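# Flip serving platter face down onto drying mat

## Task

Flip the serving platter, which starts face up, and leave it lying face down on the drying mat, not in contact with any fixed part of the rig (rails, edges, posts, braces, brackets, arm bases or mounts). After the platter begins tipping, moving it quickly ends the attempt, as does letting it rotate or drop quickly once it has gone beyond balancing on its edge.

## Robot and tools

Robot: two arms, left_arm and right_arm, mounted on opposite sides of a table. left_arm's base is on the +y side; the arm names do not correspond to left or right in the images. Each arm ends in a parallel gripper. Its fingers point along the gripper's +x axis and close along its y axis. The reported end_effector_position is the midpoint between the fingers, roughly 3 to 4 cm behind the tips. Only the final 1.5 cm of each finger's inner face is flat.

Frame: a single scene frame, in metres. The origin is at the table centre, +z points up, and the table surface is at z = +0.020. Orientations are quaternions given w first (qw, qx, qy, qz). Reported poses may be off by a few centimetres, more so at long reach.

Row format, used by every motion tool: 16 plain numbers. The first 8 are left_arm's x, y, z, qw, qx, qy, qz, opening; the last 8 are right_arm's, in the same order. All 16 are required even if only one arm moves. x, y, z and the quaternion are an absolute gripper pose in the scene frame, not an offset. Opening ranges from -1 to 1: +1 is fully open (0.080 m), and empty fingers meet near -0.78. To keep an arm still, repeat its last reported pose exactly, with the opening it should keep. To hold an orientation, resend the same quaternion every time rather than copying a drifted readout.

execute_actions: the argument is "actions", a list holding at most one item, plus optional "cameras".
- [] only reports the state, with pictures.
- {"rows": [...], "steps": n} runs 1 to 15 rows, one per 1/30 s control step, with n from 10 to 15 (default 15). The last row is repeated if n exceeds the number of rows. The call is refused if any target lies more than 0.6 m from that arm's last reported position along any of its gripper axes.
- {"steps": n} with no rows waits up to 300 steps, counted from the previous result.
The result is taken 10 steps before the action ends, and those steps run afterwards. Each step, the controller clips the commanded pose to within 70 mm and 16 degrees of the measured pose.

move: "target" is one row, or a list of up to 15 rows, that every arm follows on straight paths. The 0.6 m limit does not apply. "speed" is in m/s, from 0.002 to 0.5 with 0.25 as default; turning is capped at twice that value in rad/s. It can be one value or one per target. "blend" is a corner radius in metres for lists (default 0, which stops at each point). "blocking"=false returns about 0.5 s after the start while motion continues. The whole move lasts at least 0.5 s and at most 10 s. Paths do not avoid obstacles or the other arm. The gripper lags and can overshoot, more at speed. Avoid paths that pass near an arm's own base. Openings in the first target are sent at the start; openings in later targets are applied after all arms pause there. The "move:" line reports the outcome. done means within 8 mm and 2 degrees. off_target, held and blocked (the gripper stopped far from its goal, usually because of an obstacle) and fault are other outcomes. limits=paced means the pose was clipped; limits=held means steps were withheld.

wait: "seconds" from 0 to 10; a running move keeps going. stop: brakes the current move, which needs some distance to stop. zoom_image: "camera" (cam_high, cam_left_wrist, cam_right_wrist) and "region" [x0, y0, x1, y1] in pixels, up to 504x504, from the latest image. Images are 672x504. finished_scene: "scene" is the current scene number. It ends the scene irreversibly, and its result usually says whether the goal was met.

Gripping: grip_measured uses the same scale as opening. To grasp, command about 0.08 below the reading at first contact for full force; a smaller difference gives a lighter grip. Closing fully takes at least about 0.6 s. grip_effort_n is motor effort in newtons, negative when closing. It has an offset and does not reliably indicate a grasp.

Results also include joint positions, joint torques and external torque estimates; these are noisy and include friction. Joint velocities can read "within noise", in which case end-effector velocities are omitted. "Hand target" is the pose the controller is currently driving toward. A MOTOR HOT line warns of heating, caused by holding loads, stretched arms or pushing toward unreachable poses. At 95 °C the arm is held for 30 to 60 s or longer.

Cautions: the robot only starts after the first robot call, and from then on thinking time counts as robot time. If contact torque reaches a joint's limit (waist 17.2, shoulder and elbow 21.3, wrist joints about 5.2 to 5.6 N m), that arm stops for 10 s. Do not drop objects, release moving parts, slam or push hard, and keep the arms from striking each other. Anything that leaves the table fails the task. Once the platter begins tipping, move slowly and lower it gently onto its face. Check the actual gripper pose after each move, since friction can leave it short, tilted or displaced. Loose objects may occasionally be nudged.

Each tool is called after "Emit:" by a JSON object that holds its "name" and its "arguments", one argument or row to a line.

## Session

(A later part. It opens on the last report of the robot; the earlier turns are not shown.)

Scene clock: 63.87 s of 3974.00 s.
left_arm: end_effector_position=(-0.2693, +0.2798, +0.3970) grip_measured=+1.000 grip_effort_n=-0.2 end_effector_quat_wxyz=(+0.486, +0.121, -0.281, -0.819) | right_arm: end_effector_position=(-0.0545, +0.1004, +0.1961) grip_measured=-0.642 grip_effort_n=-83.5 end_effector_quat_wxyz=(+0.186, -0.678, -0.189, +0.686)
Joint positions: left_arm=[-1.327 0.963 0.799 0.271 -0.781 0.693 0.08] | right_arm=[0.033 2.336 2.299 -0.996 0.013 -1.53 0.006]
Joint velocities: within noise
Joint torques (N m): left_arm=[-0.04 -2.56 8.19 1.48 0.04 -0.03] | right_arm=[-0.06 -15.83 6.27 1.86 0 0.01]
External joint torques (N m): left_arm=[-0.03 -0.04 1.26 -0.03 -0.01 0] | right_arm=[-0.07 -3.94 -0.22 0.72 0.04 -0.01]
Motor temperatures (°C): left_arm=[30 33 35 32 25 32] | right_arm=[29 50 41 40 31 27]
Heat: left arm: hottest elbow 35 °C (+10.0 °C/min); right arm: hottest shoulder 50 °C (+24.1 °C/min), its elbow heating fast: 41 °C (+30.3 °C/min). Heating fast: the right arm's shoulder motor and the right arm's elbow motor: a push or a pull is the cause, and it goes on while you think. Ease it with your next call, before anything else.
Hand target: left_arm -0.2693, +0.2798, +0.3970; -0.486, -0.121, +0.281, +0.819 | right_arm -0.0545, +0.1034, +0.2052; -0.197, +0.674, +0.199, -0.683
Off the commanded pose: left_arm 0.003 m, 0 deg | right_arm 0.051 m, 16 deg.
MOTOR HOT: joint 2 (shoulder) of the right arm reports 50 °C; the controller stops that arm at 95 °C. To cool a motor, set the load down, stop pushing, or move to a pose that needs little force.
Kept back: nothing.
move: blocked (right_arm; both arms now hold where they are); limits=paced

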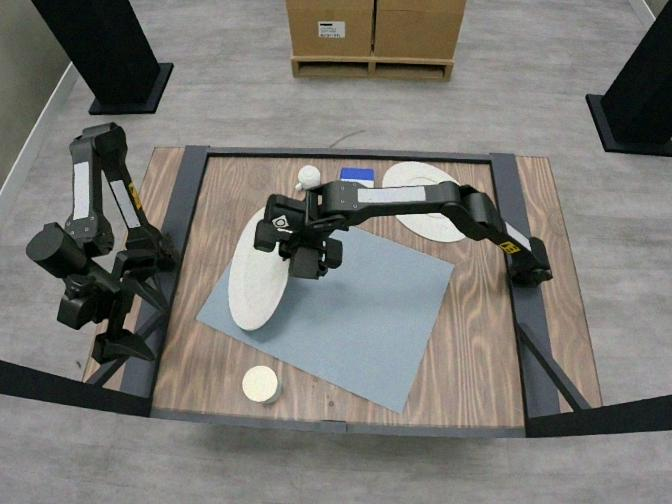

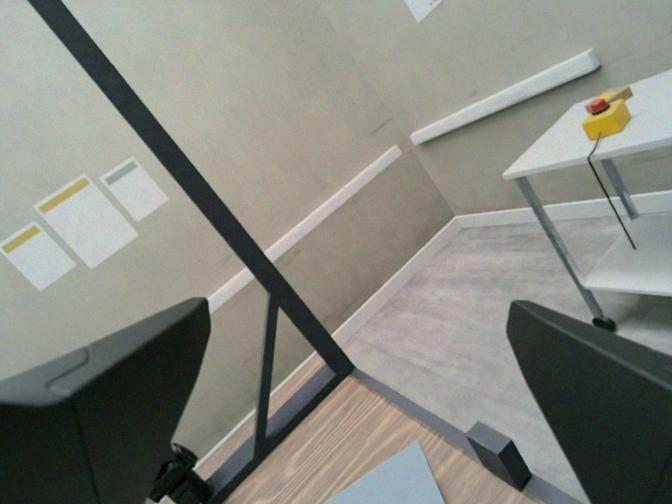

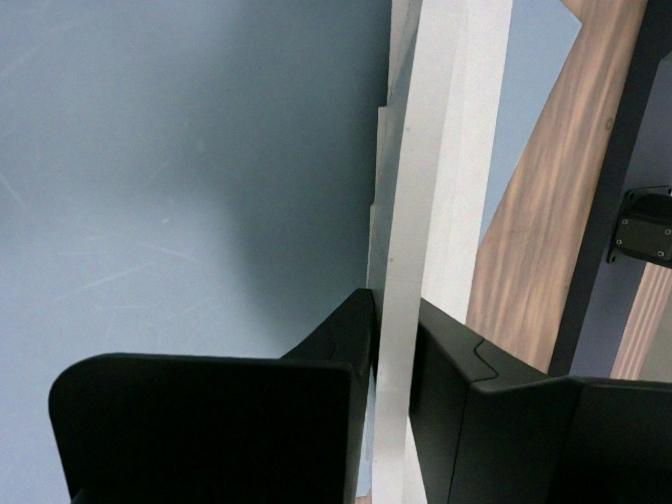

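Emit:
{"name": "move", "arguments": {
  "target": [
    [-0.27,0.28,0.40,0.487,0.119,-0.281,-0.818,1,-0.054,0.1034,0.21,0.189,-0.681,-0.189,0.681,-0.5],
    [-0.27,0.28,0.40,0.487,0.119,-0.281,-0.818,1,-0.054,0.125,0.225,0.15,-0.691,-0.15,0.691,-0.45]
  ],
  "speed": 0.03
}}

Emit:
{"name": "zoom_image", "arguments": {
  "camera": "cam_high",
  "region": [210, 170, 410, 350]
}}

Scene clock: 69.67 s of 3974.00 s.
left_arm: end_effector_position=(-0.2694, +0.2799, +0.3970) grip_measured=+1.000 grip_effort_n=-0.2 end_effector_quat_wxyz=(+0.486, +0.121, -0.281, -0.819) | right_arm: end_effector_position=(-0.0573, +0.1171, +0.2139) grip_measured=-0.452 grip_effort_n=10.0 end_effector_quat_wxyz=(+0.218, -0.667, -0.223, +0.676)
Joint positions: left_arm=[-1.327 0.963 0.799 0.271 -0.781 0.693 0.08] | right_arm=[0.038 2.34 2.329 -0.926 0.017 -1.53 0.015]
Joint velocities: within noise
Joint torques (N m): left_arm=[-0.25 -2.09 9.31 1.48 -0.14 0.04] | right_arm=[-0.65 -14.56 7.8 2.53 0.04 -0.06]
External joint torques (N m): left_arm=[-0.26 0.49 2.29 -0.06 -0.19 0.07] | right_arm=[-0.58 -2.72 1.29 1.28 0.07 -0.1]
Motor temperatures (°C): left_arm=[30 33 36 32 25 32] | right_arm=[29 52 40 41 31 27]
Heat: left arm: hottest elbow 36 °C (+9.1 °C/min); right arm: hottest shoulder 52 °C (+26.1 °C/min). Fold the right arm in close to its base, or ease its load, before you think long.
Hand target: left_arm -0.2700, +0.2801, +0.4000; -0.487, -0.119, +0.281, +0.818 | right_arm -0.0538, +0.1238, +0.2246; -0.235, +0.663, +0.236, -0.671
Off the commanded pose: left_arm 0.003 m, 0 deg | right_arm 0.014 m, 12 deg.
MOTOR HOT: still on. Joint 2 (shoulder) of the right arm reports 52 °C.
joint sent to its limit (right arm) — joint 3 (elbow), upper limit, where the elbow is as straight as it goes.
Kept back: nothing.
move: off_target (right_arm); target 2's new opening was sent with right_arm's hand 0.015 m and 12 deg from that target

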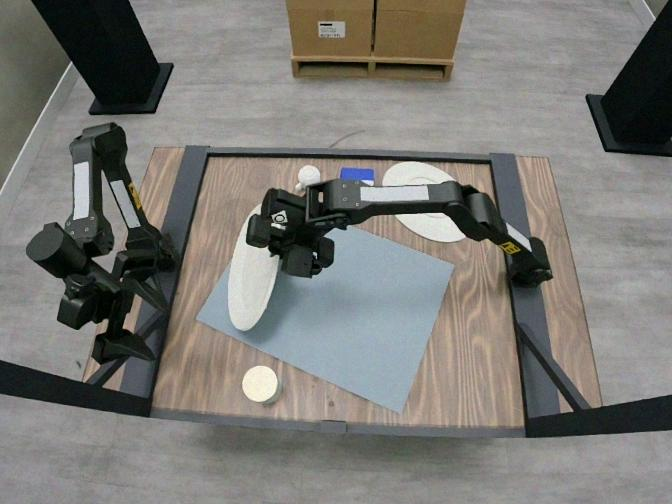

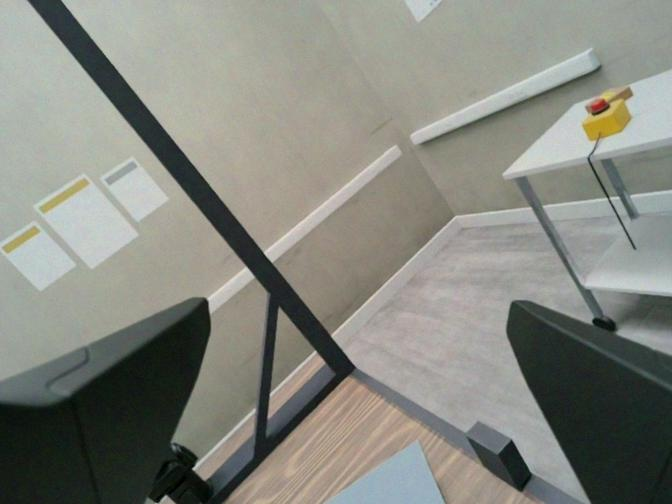

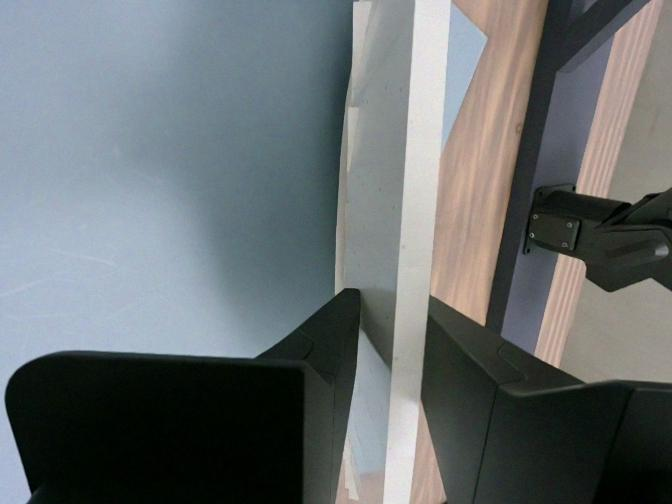

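Scaled by 2.520 from the camera's 672x504 image, which has a finer 960x720 frame.

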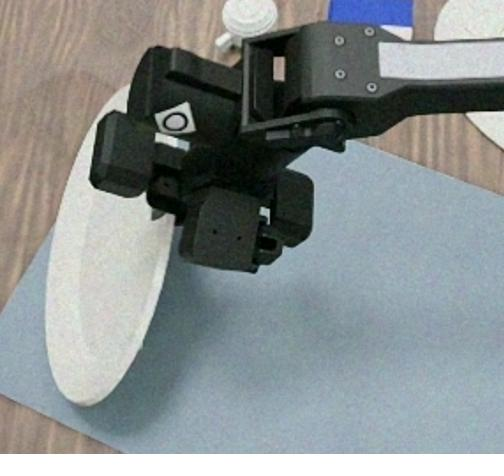

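Emit:
{"name": "move", "arguments": {
  "target": [
    [-0.27,0.28,0.40,0.487,0.119,-0.281,-0.818,1,-0.055,0.1171,0.218,0.22,-0.672,-0.22,0.672,-0.85],
    [-0.27,0.28,0.40,0.487,0.119,-0.281,-0.818,1,-0.055,0.0,0.218,0.21,-0.675,-0.21,0.675,-0.85]
  ],
  "speed": 0.025
}}

Emit:
{"name": "zoom_image", "arguments": {
  "camera": "cam_high",
  "region": [210, 170, 410, 350]
}}

Scene clock: 76.77 s of 3974.00 s.
left_arm: end_effector_position=(-0.2694, +0.2799, +0.3970) grip_measured=+1.000 grip_effort_n=-0.2 end_effector_quat_wxyz=(+0.486, +0.121, -0.281, -0.819) | right_arm: end_effector_position=(-0.0544, +0.0008, +0.1914) grip_measured=-0.640 grip_effort_n=-83.5 end_effector_quat_wxyz=(+0.186, -0.682, -0.189, +0.682)
Joint positions: left_arm=[-1.327 0.963 0.799 0.271 -0.781 0.693 0.08] | right_arm=[0.05 1.875 1.573 -0.733 0.032 -1.518 0.006]
Joint velocities: within noise
Joint torques (N m): left_arm=[-0.25 -2.1 9.32 1.48 -0.15 0.04] | right_arm=[0.29 -17.43 6.31 1.41 0.22 0.15]
External joint torques (N m): left_arm=[-0.25 0.48 2.3 -0.06 -0.19 0.07] | right_arm=[0.34 -8.55 -0.24 0.3 0.24 0.13]
Motor temperatures (°C): left_arm=[30 33 36 32 25 32] | right_arm=[29 56 39 40 31 27]
Heat: left arm: hottest elbow 36 °C (+7.0 °C/min); right arm: hottest shoulder 56 °C (+29.1 °C/min). Heating fast: the right arm's shoulder motor: a push or a pull is the cause, and it goes on while you think. Ease it with your next call, before anything else.
Hand target: left_arm -0.2700, +0.2801, +0.4000; -0.487, -0.119, +0.281, +0.818 | right_arm -0.0550, -0.0002, +0.2176; -0.210, +0.675, +0.210, -0.675
Off the commanded pose: left_arm 0.003 m, 0 deg | right_arm 0.027 m, 4 deg.
MOTOR HOT: still on. Joint 2 (shoulder) of the right arm reports 56 °C.
Kept back: nothing.
move: off_target (right_arm)

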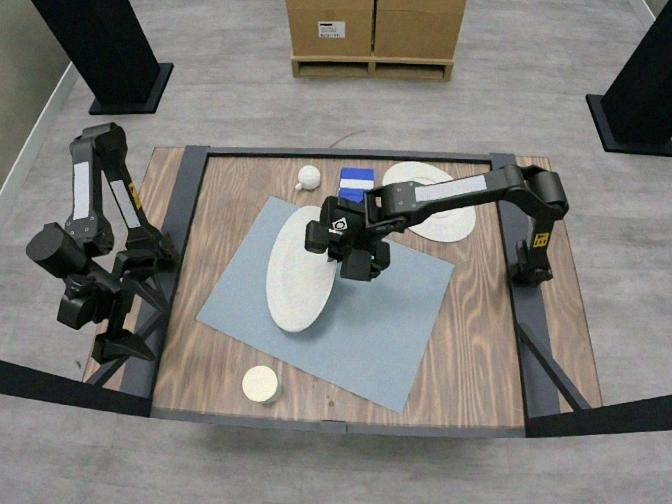

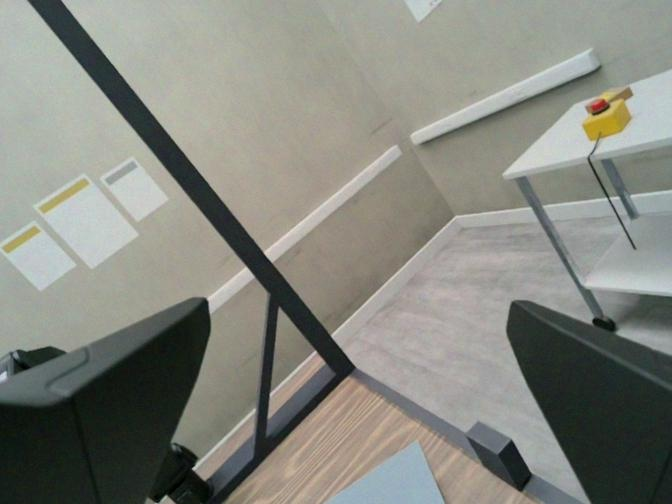

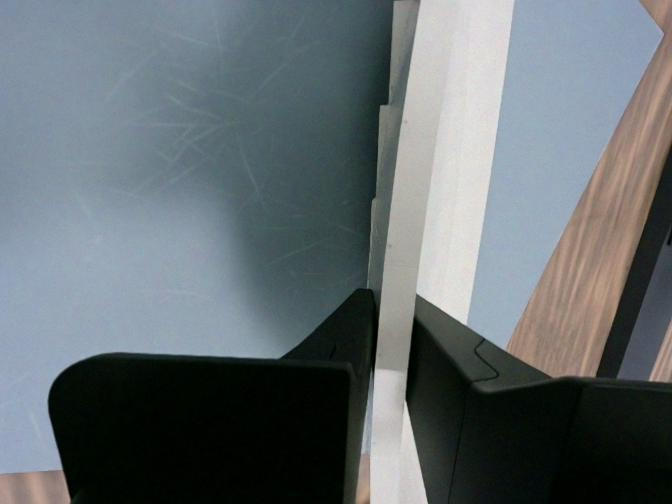

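Scaled by 2.520 from the camera's 672x504 image, which has a finer 960x720 frame.

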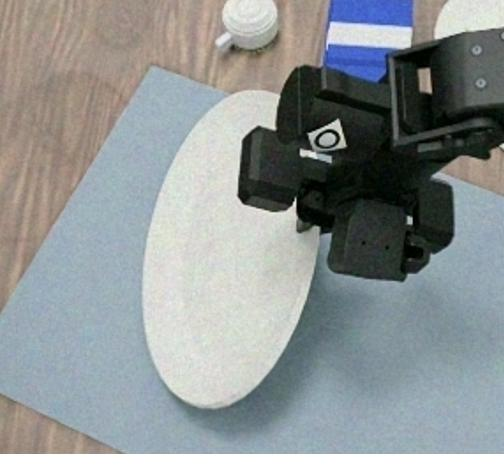

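Worked. Now pull slightly more and rotate to vertical.

Emit:
{"name": "move", "arguments": {
  "target": [
    [-0.27,0.28,0.40,0.487,0.119,-0.281,-0.818,1,-0.055,-0.03,0.26,0.18,-0.683,-0.18,0.683,-0.85],
    [-0.27,0.28,0.40,0.487,0.119,-0.281,-0.818,1,-0.055,-0.02,0.295,0.075,-0.703,-0.075,0.703,-0.85]
  ],
  "speed": 0.03
}}

Emit:
{"name": "zoom_image", "arguments": {
  "camera": "cam_high",
  "region": [210, 170, 410, 350]
}}

Scene clock: 84.07 s of 3974.00 s.
left_arm: end_effector_position=(-0.2694, +0.2799, +0.3970) grip_measured=+1.000 grip_effort_n=-0.2 end_effector_quat_wxyz=(+0.486, +0.121, -0.281, -0.819) | right_arm: end_effector_position=(-0.0559, -0.0250, +0.2592) grip_measured=-0.640 grip_effort_n=-83.5 end_effector_quat_wxyz=(+0.079, -0.703, -0.083, +0.702)
Joint positions: left_arm=[-1.327 0.963 0.799 0.271 -0.781 0.693 0.08] | right_arm=[0.051 2.117 2.299 -1.525 0.016 -1.51 0.006]
Joint velocities: within noise
Joint torques (N m): left_arm=[-0.24 -2.09 9.32 1.48 -0.14 0.04] | right_arm=[-0.14 -17.68 9.86 1.57 -0.07 0.01]
External joint torques (N m): left_arm=[-0.22 0.39 2.36 -0.03 -0.19 0.07] | right_arm=[-0.14 -7.98 4.22 0.9 -0.02 0]
Motor temperatures (°C): left_arm=[30 33 37 32 25 31] | right_arm=[28 57 41 38 31 27]
Heat: left arm: hottest elbow 37 °C (+6.1 °C/min); right arm: hottest shoulder 57 °C (+29.5 °C/min). Fold the right arm in close to its base, or ease its load, before you think long.
Hand target: left_arm -0.2700, +0.2801, +0.4000; -0.487, -0.119, +0.281, +0.818 | right_arm -0.0549, -0.0227, +0.2942; -0.121, +0.694, +0.121, -0.699
Off the commanded pose: left_arm 0.003 m, 0 deg | right_arm 0.036 m, 1 deg.
MOTOR HOT: still on. Joint 2 (shoulder) of the right arm reports 57 °C.
joint sent to its limit (right arm) — joint 3 (elbow), upper limit, where the elbow is as straight as it goes.
Kept back: nothing.
move: off_target (right_arm)

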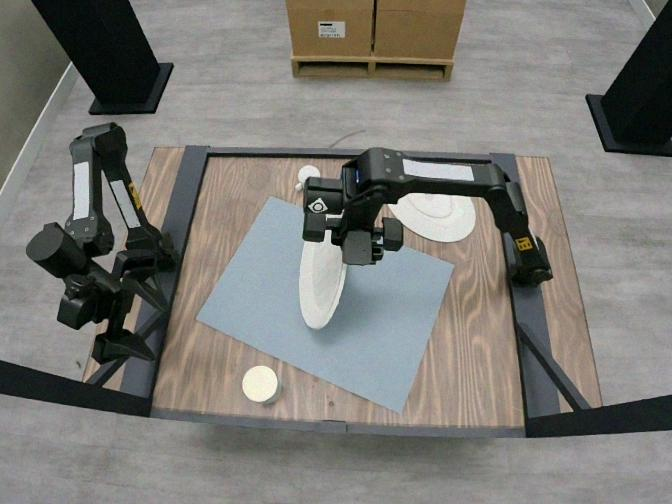

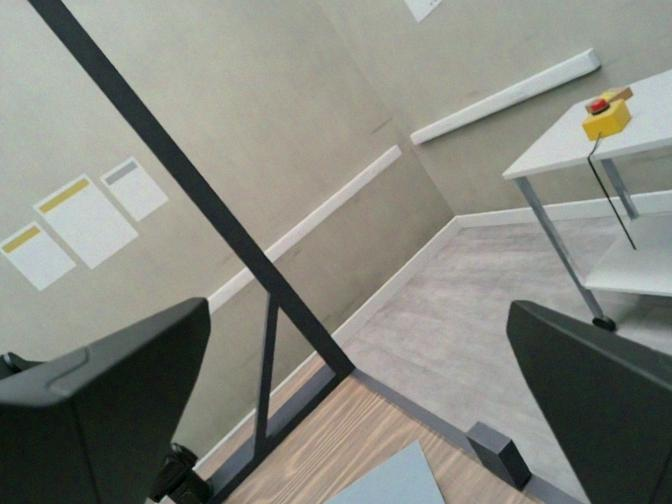

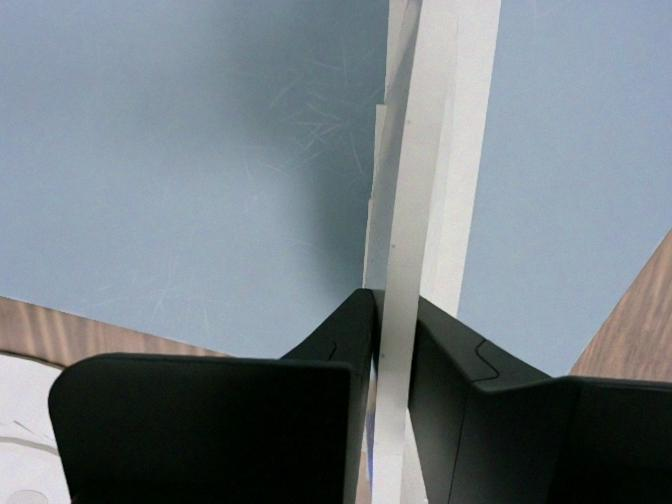

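Scaled by 2.520 from the camera's 672x504 image, which has a finer 960x720 frame.

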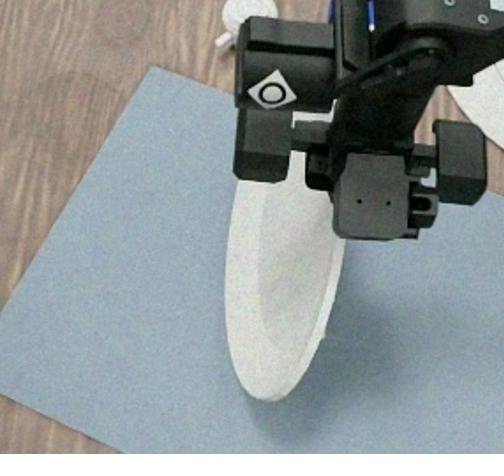

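Emit:
{"name": "move", "arguments": {
  "target": [-0.27,0.28,0.40,0.487,0.119,-0.281,-0.818,1,-0.055,-0.085,0.30,0.012,-0.707,-0.012,0.707,-0.85],
  "speed": 0.04
}}

Emit:
{"name": "zoom_image", "arguments": {
  "camera": "cam_high",
  "region": [240, 170, 440, 350]
}}

Scene clock: 89.47 s of 3974.00 s.
left_arm: end_effector_position=(-0.2694, +0.2799, +0.3970) grip_measured=+1.000 grip_effort_n=-0.2 end_effector_quat_wxyz=(+0.486, +0.121, -0.281, -0.819) | right_arm: end_effector_position=(-0.0539, -0.0776, +0.2727) grip_measured=-0.640 grip_effort_n=-83.5 end_effector_quat_wxyz=(+0.056, -0.703, -0.057, +0.706)
Joint positions: left_arm=[-1.327 0.963 0.799 0.271 -0.781 0.693 0.08] | right_arm=[0.051 1.949 2.117 -1.578 0.006 -1.506 0.006]
Joint velocities: within noise
Joint torques (N m): left_arm=[-0.26 -2.08 9.32 1.47 -0.14 0.04] | right_arm=[0.14 -18 6.27 0.28 -0.14 0.12]
External joint torques (N m): left_arm=[-0.25 0.46 2.32 -0.05 -0.19 0.07] | right_arm=[0.14 -9.61 0.72 -0.31 -0.09 0.11]
Motor temperatures (°C): left_arm=[30 32 38 32 25 31] | right_arm=[28 61 41 37 31 27]
Heat: left arm: hottest elbow 38 °C (+7.1 °C/min); right arm: hottest shoulder 61 °C (+32.3 °C/min). Fold the right arm in close to its base, or ease its load, before you think long.
Hand target: left_arm -0.2700, +0.2801, +0.4000; -0.487, -0.119, +0.281, +0.818 | right_arm -0.0549, -0.0853, +0.2986; -0.082, +0.698, +0.083, -0.707
Off the commanded pose: left_arm 0.003 m, 0 deg | right_arm 0.028 m, 7 deg.
MOTOR HOT: still on. Joint 2 (shoulder) of the right arm reports 61 °C.
joint sent to its limit (right arm) — joint 4 (wrist pitch), lower limit.
Kept back: nothing.
move: off_target (right_arm)

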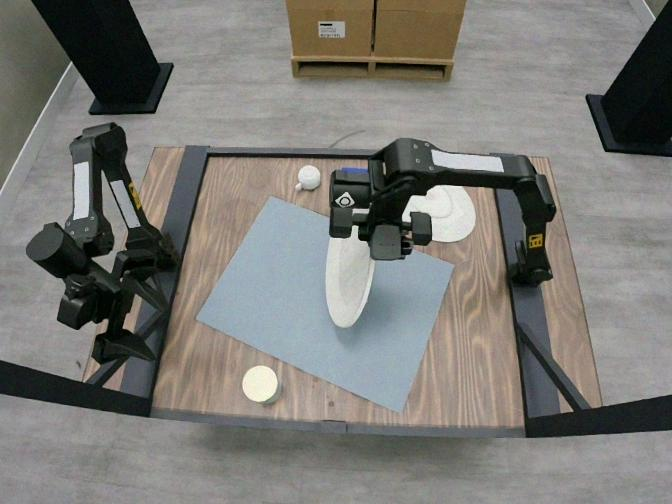

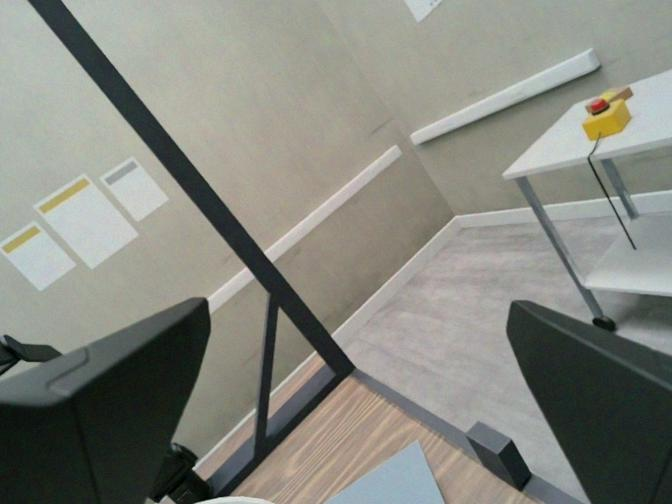

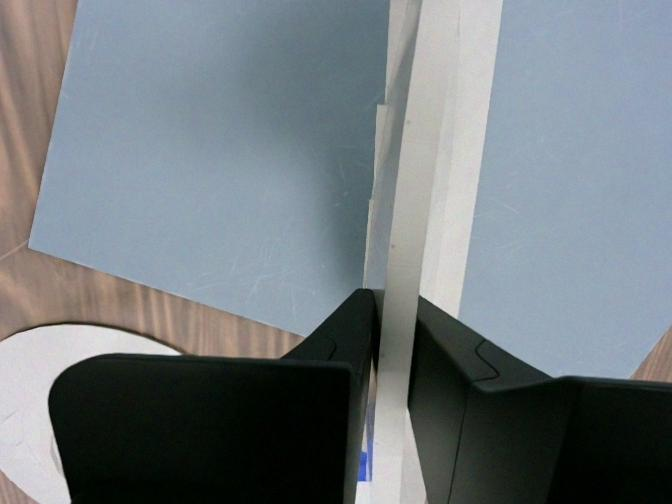

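Scaled by 2.520 from the camera's 672x504 image, which has a finer 960x720 frame.

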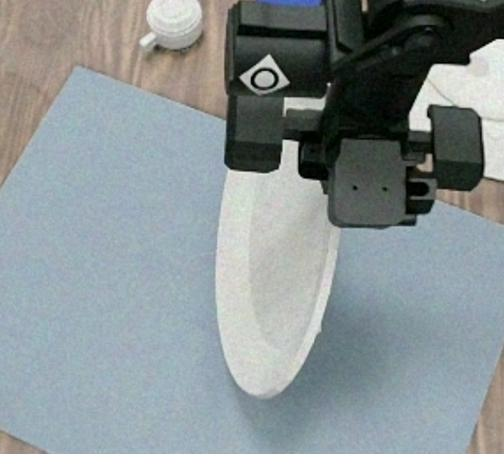

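Emit:
{"name": "move", "arguments": {
  "target": [-0.27,0.28,0.40,0.487,0.119,-0.281,-0.818,1,-0.055,-0.08,0.30,0.538,-0.4575,0.4575,0.538,-0.85],
  "speed": 0.11
}}

Emit:
{"name": "zoom_image", "arguments": {
  "camera": "cam_high",
  "region": [240, 150, 460, 350]
}}

Scene clock: 97.53 s of 3974.00 s.
left_arm: end_effector_position=(-0.2694, +0.2799, +0.3970) grip_measured=+1.000 grip_effort_n=-0.2 end_effector_quat_wxyz=(+0.486, +0.121, -0.281, -0.819) | right_arm: end_effector_position=(-0.0562, -0.0786, +0.2719) grip_measured=-0.640 grip_effort_n=-83.5 end_effector_quat_wxyz=(+0.535, -0.460, +0.458, +0.540)
Joint positions: left_arm=[-1.327 0.963 0.799 0.271 -0.781 0.693 0.08] | right_arm=[0.058 1.948 2.112 -1.578 0.008 0.067 0.006]
Joint velocities: within noise
Joint torques (N m): left_arm=[-0.25 -2.09 9.32 1.48 -0.15 0.04] | right_arm=[-0.04 -16.23 8.7 0.26 0.17 0.11]
External joint torques (N m): left_arm=[-0.27 0.4 2.37 -0.03 -0.19 0.07] | right_arm=[-0.05 -7.76 3.1 -0.35 0.17 0.1]
Motor temperatures (°C): left_arm=[30 32 38 32 25 31] | right_arm=[28 66 40 35 31 27]
Heat: left arm: hottest elbow 38 °C (+5.0 °C/min); right arm: hottest shoulder 66 °C (+34.3 °C/min). Heating fast: the right arm's shoulder motor: a push or a pull is the cause, and it goes on while you think. Ease it with your next call, before anything else.
Hand target: left_arm -0.2700, +0.2801, +0.4000; -0.487, -0.119, +0.281, +0.818 | right_arm -0.0549, -0.0812, +0.2989; +0.555, -0.435, +0.438, +0.558
Off the commanded pose: left_arm 0.003 m, 0 deg | right_arm 0.028 m, 0 deg.
MOTOR HOT: still on. Joint 2 (shoulder) of the right arm reports 66 °C.
joint sent to its limit (right arm) — joint 4 (wrist pitch), lower limit.
Kept back: nothing.
move: off_target (right_arm)

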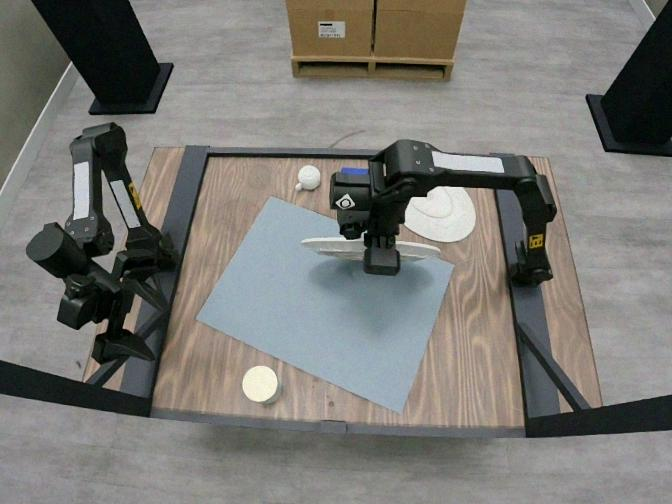

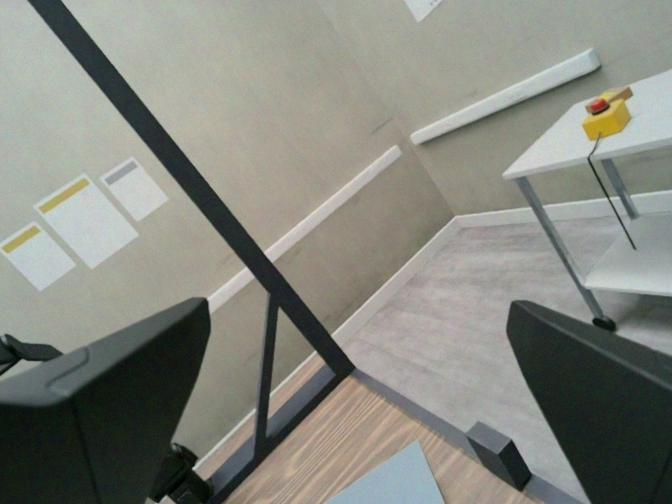

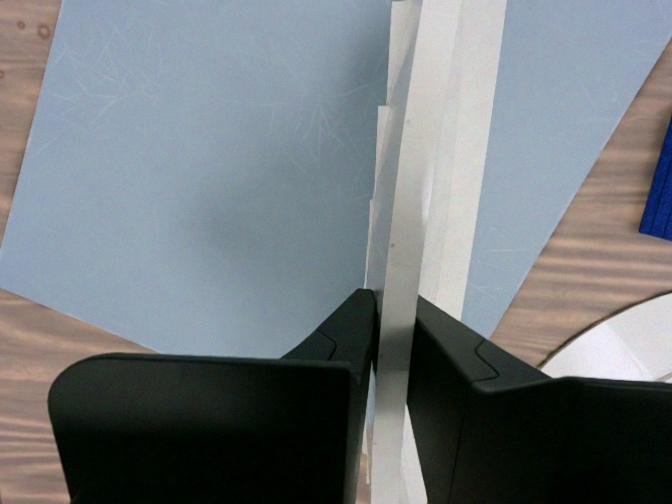

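Scaled by 2.291 from the camera's 672x504 image, which has a finer 960x720 frame.

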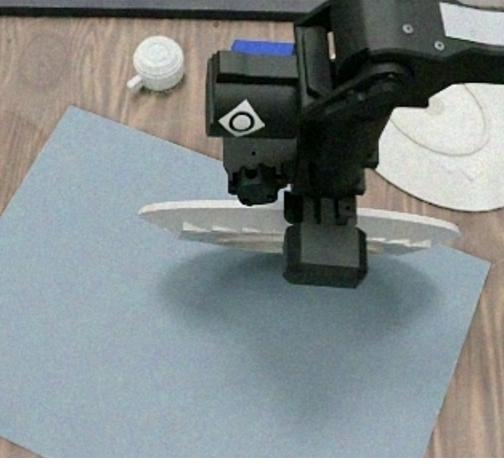

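Emit:
{"name": "move", "arguments": {
  "target": [-0.27,0.28,0.40,0.487,0.119,-0.281,-0.818,1,-0.055,-0.075,0.30,0.704,0.057,0.704,0.057,-0.85],
  "speed": 0.11
}}

Emit:
{"name": "zoom_image", "arguments": {
  "camera": "cam_high",
  "region": [240, 150, 460, 350]
}}

Scene clock: 105.50 s of 3974.00 s.
left_arm: end_effector_position=(-0.2694, +0.2799, +0.3970) grip_measured=+1.000 grip_effort_n=-0.2 end_effector_quat_wxyz=(+0.486, +0.121, -0.281, -0.819) | right_arm: end_effector_position=(-0.0553, -0.0761, +0.2776) grip_measured=-0.640 grip_effort_n=-83.5 end_effector_quat_wxyz=(+0.706, +0.060, +0.702, +0.067)
Joint positions: left_arm=[-1.327 0.963 0.799 0.271 -0.781 0.693 0.08] | right_arm=[0.059 1.948 2.134 -1.578 0.018 1.635 0.006]
Joint velocities: within noise
Joint torques (N m): left_arm=[-0.25 -2.1 9.31 1.48 -0.14 0.04] | right_arm=[-0.37 -13.79 9.18 0.28 -0.1 0.12]
External joint torques (N m): left_arm=[-0.25 0.37 2.39 -0.03 -0.19 0.07] | right_arm=[-0.39 -5.36 3.6 -0.33 -0.16 0.13]
Motor temperatures (°C): left_arm=[30 32 39 32 25 31] | right_arm=[28 67 40 34 31 27]
Heat: left arm: hottest elbow 39 °C (+6.1 °C/min); right arm: hottest shoulder 67 °C (+31.3 °C/min). Fold the right arm in close to its base, or ease its load, before you think long.
Hand target: left_arm -0.2700, +0.2801, +0.4000; -0.487, -0.119, +0.281, +0.818 | right_arm -0.0549, -0.0760, +0.2992; +0.700, +0.087, +0.704, +0.088
Off the commanded pose: left_arm 0.003 m, 0 deg | right_arm 0.022 m, 1 deg.
MOTOR HOT: still on. Joint 2 (shoulder) of the right arm reports 67 °C.
joint sent to its limit (right arm) — joint 4 (wrist pitch), lower limit.
Kept back: nothing.
move: off_target (right_arm)

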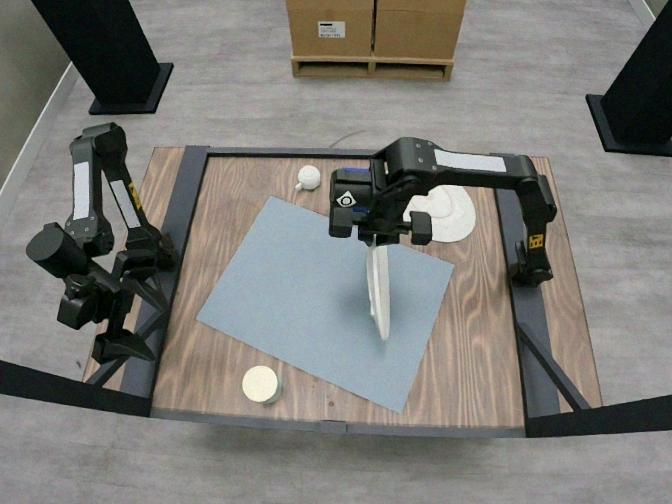

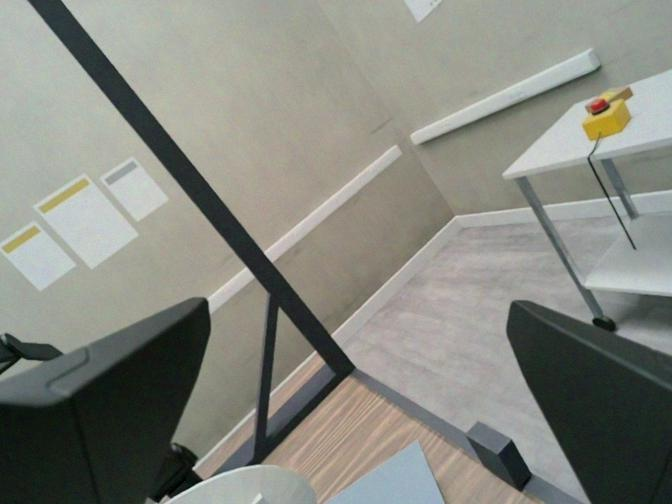

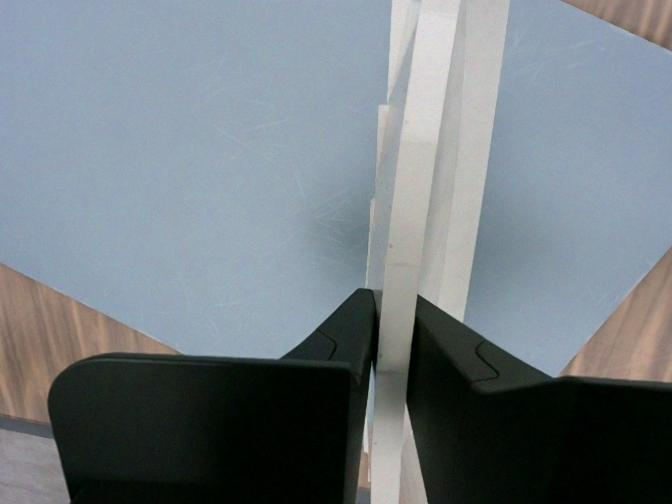

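Scaled by 2.291 from the camera's 672x504 image, which has a finer 960x720 frame.

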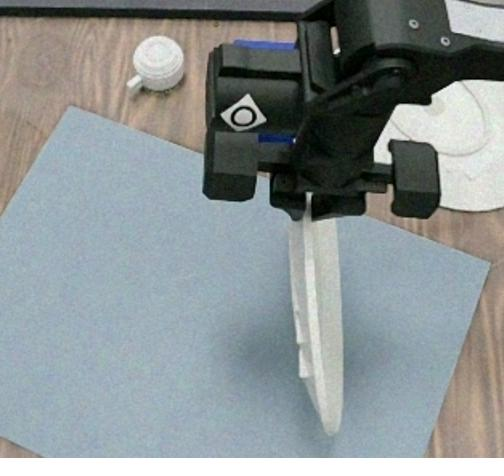

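Emit:
{"name": "move", "arguments": {
  "target": [
    [-0.27,0.28,0.40,0.487,0.119,-0.281,-0.818,1,-0.055,-0.06,0.27,0.704,0.057,0.704,0.057,-0.85],
    [-0.27,0.28,0.40,0.487,0.119,-0.281,-0.818,1,-0.055,-0.045,0.245,0.69,0.153,0.69,0.153,-0.85]
  ],
  "speed": 0.04,
  "blend": 0.01
}}

Emit:
{"name": "zoom_image", "arguments": {
  "camera": "cam_high",
  "region": [240, 150, 460, 350]
}}

Scene clock: 111.30 s of 3974.00 s.
left_arm: end_effector_position=(-0.2694, +0.2799, +0.3970) grip_measured=+1.000 grip_effort_n=-0.2 end_effector_quat_wxyz=(+0.486, +0.121, -0.281, -0.819) | right_arm: end_effector_position=(-0.0544, -0.0481, +0.2487) grip_measured=-0.472 grip_effort_n=-83.5 end_effector_quat_wxyz=(+0.690, +0.150, +0.692, +0.150)
Joint positions: left_arm=[-1.327 0.963 0.799 0.271 -0.781 0.693 0.08] | right_arm=[0.055 1.782 1.728 -1.091 0.027 1.636 0.014]
Joint velocities: within noise
Joint torques (N m): left_arm=[-0.25 -2.1 9.33 1.48 -0.15 0.05] | right_arm=[0.14 -9.52 3.98 2.38 0.21 0.03]
External joint torques (N m): left_arm=[-0.27 0.4 2.34 -0.04 -0.2 0.07] | right_arm=[0.16 -1.46 -2.43 1.39 0.14 0.06]
Motor temperatures (°C): left_arm=[30 32 39 32 25 31] | right_arm=[28 63 39 35 31 27]
Heat: left arm: hottest elbow 39 °C (+5.1 °C/min); right arm: hottest shoulder 63 °C (+25.3 °C/min). Fold the right arm in close to its base, or ease its load, before you think long.
Hand target: left_arm -0.2700, +0.2801, +0.4000; -0.487, -0.119, +0.281, +0.818 | right_arm -0.0550, -0.0451, +0.2450; +0.690, +0.153, +0.690, +0.153
Off the commanded pose: left_arm 0.003 m, 0 deg | right_arm 0.005 m, 1 deg.
MOTOR HOT: still on. Joint 2 (shoulder) of the right arm reports 63 °C.
Kept back: nothing.
move: done

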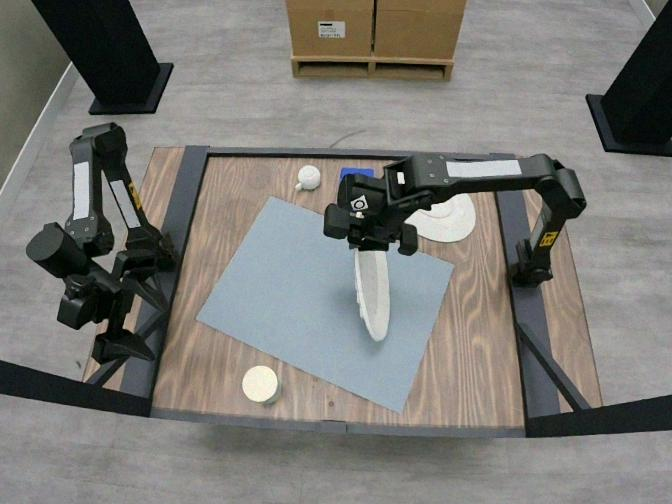

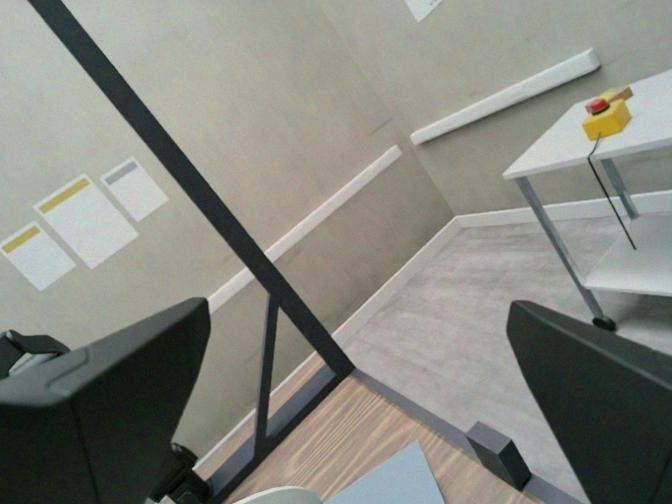

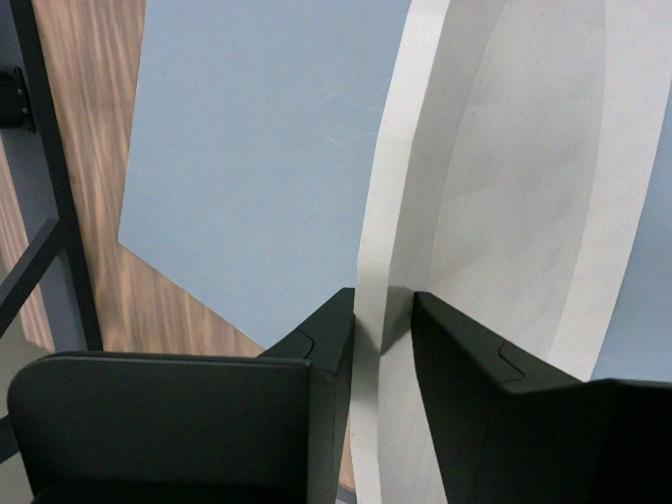

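Scaled by 2.291 from the camera's 672x504 image, which has a finer 960x720 frame.

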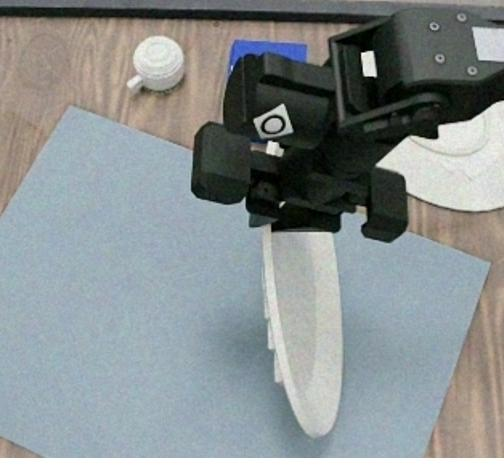

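Emit:
{"name": "move", "arguments": {
  "target": [
    [-0.27,0.28,0.40,0.487,0.119,-0.281,-0.818,1,-0.07,-0.07,0.28,0.704,0.07,0.704,0.07,-0.85],
    [-0.27,0.28,0.40,0.487,0.119,-0.281,-0.818,1,-0.10,-0.03,0.305,0.702,0.085,0.702,0.085,-0.85]
  ],
  "speed": 0.045,
  "blend": 0.01
}}

Emit:
{"name": "zoom_image", "arguments": {
  "camera": "cam_high",
  "region": [240, 150, 460, 350]
}}

Scene clock: 117.13 s of 3974.00 s.
left_arm: end_effector_position=(-0.2694, +0.2799, +0.3970) grip_measured=+1.000 grip_effort_n=-0.2 end_effector_quat_wxyz=(+0.486, +0.121, -0.281, -0.819) | right_arm: end_effector_position=(-0.0997, -0.0340, +0.2788) grip_measured=-0.640 grip_effort_n=-83.5 end_effector_quat_wxyz=(+0.696, +0.097, +0.704, +0.102)
Joint positions: left_arm=[-1.327 0.963 0.799 0.271 -0.781 0.693 0.08] | right_arm=[0.161 2.074 2.305 -1.521 0.036 1.735 0.006]
Joint velocities: within noise
Joint torques (N m): left_arm=[-0.24 -2.09 9.3 1.47 -0.15 0.04] | right_arm=[-0.03 -15.18 9.24 1.3 0.34 0.16]
External joint torques (N m): left_arm=[-0.23 0.36 2.39 -0.03 -0.2 0.07] | right_arm=[0 -5.8 3.64 0.55 0.27 0.17]
Motor temperatures (°C): left_arm=[30 32 39 32 25 31] | right_arm=[28 59 39 34 31 27]
Heat: left arm: hottest elbow 39 °C (+5.1 °C/min); right arm: hottest shoulder 59 °C (+12.2 °C/min). Fold the right arm in close to its base, or ease its load, before you think long.
Hand target: left_arm -0.2700, +0.2801, +0.4000; -0.487, -0.119, +0.281, +0.818 | right_arm -0.0996, -0.0318, +0.3043; +0.688, +0.129, +0.702, +0.130
Off the commanded pose: left_arm 0.003 m, 0 deg | right_arm 0.026 m, 3 deg.
MOTOR HOT: still on. Joint 2 (shoulder) of the right arm reports 59 °C.
joint sent to its limit (right arm) — joint 3 (elbow), upper limit, where the elbow is as straight as it goes.
Kept back: nothing.
move: off_target (right_arm)

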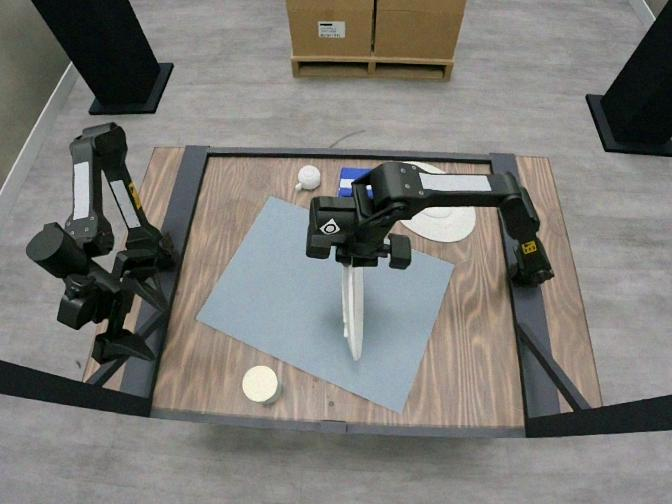

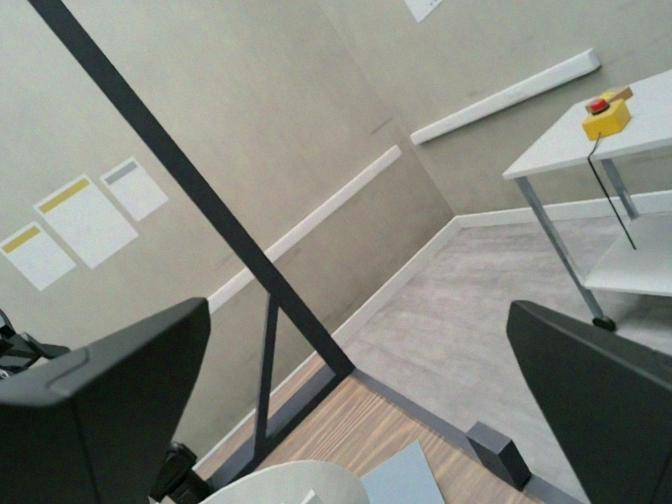

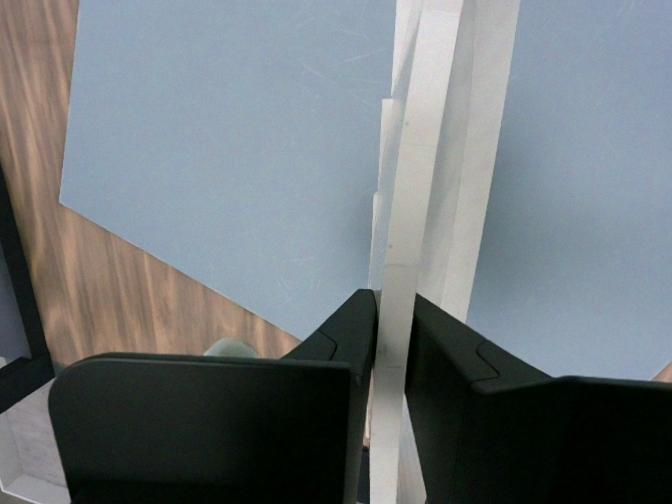

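Scaled by 2.291 from the camera's 672x504 image, which has a finer 960x720 frame.

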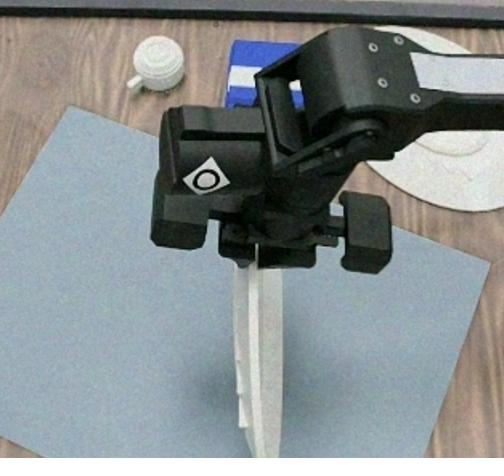

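Emit:
{"name": "move", "arguments": {
  "target": [
    [-0.27,0.28,0.40,0.487,0.119,-0.281,-0.818,1,-0.10,-0.04,0.265,0.698,0.111,0.698,0.111,-0.85],
    [-0.27,0.28,0.40,0.487,0.119,-0.281,-0.818,1,-0.10,-0.088,0.238,0.683,0.183,0.683,0.183,-0.85],
    [-0.27,0.28,0.40,0.487,0.119,-0.281,-0.818,1,-0.10,-0.115,0.214,0.664,0.242,0.664,0.242,-0.85]
  ],
  "speed": 0.05,
  "blend": 0.01
}}

Emit:
{"name": "zoom_image", "arguments": {
  "camera": "cam_high",
  "region": [260, 170, 480, 370]
}}

Scene clock: 122.63 s of 3974.00 s.
left_arm: end_effector_position=(-0.2694, +0.2799, +0.3970) grip_measured=+1.000 grip_effort_n=-0.2 end_effector_quat_wxyz=(+0.486, +0.121, -0.281, -0.819) | right_arm: end_effector_position=(-0.0991, -0.1155, +0.2441) grip_measured=-0.620 grip_effort_n=-83.5 end_effector_quat_wxyz=(+0.650, +0.267, +0.661, +0.264) end_effector_velocity=(+0.002, +0.000, +0.001) end_effector_angular_velocity=(+0.018, +0.005, -0.013)
Joint positions: left_arm=[-1.327 0.963 0.799 0.271 -0.781 0.693 0.08] | right_arm=[0.26 1.308 1.084 -0.593 0.177 1.78 0.007]
Joint velocities: left_arm=[within noise] | right_arm=[-0.002 -0.012 -0.017 0.022 0.007 0.007 0]
Joint torques (N m): left_arm=[-0.26 -2.09 9.34 1.48 -0.15 0.04] | right_arm=[0.24 -0.15 1.91 1.79 0.15 0.15]
External joint torques (N m): left_arm=[-0.24 0.43 2.36 -0.04 -0.2 0.07] | right_arm=[0.24 4.7 -4.99 0.4 0.03 0.19]
Motor temperatures (°C): left_arm=[30 32 40 32 25 31] | right_arm=[28 56 38 34 31 27]
Heat: left arm: hottest elbow 40 °C (+5.0 °C/min); right arm: hottest shoulder 56 °C (+7.0 °C/min). Fold the right arm in close to its base, or ease its load, before you think long.
Hand target: left_arm -0.2700, +0.2801, +0.4000; -0.487, -0.119, +0.281, +0.818 | right_arm -0.0995, -0.1168, +0.2149; +0.664, +0.242, +0.664, +0.242
Off the commanded pose: left_arm 0.003 m, 0 deg | right_arm 0.030 m, 4 deg.
MOTOR HOT: still on. Joint 2 (shoulder) of the right arm reports 56 °C.
Kept back: nothing.
move: off_target (right_arm)

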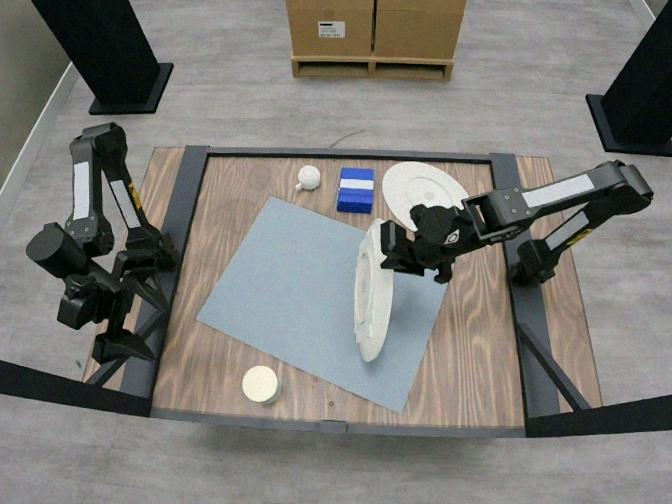

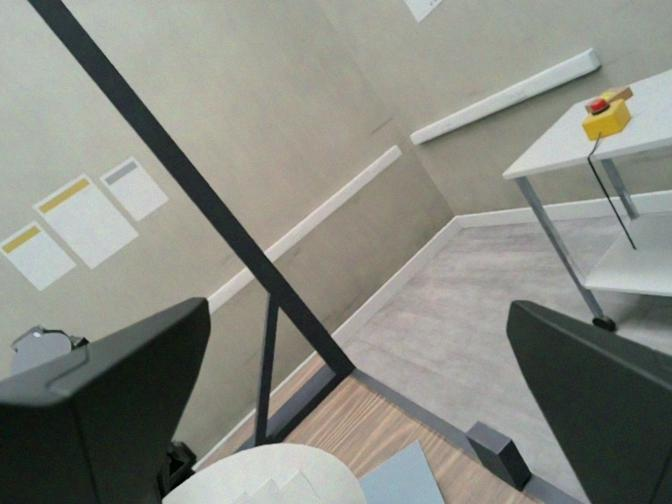

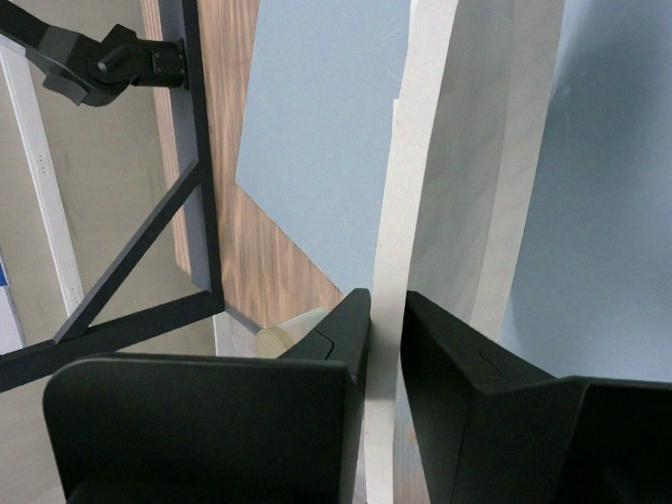

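Scaled by 2.291 from the camera's 672x504 image, which has a finer 960x720 frame.

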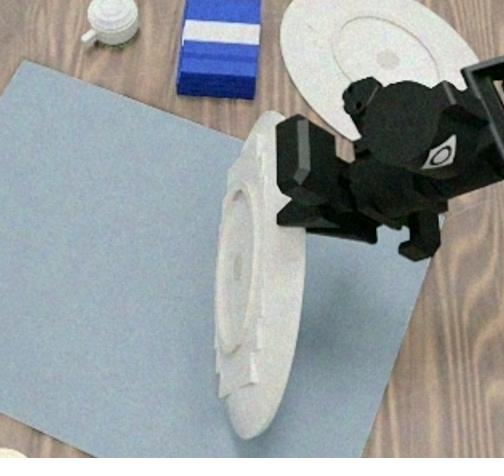

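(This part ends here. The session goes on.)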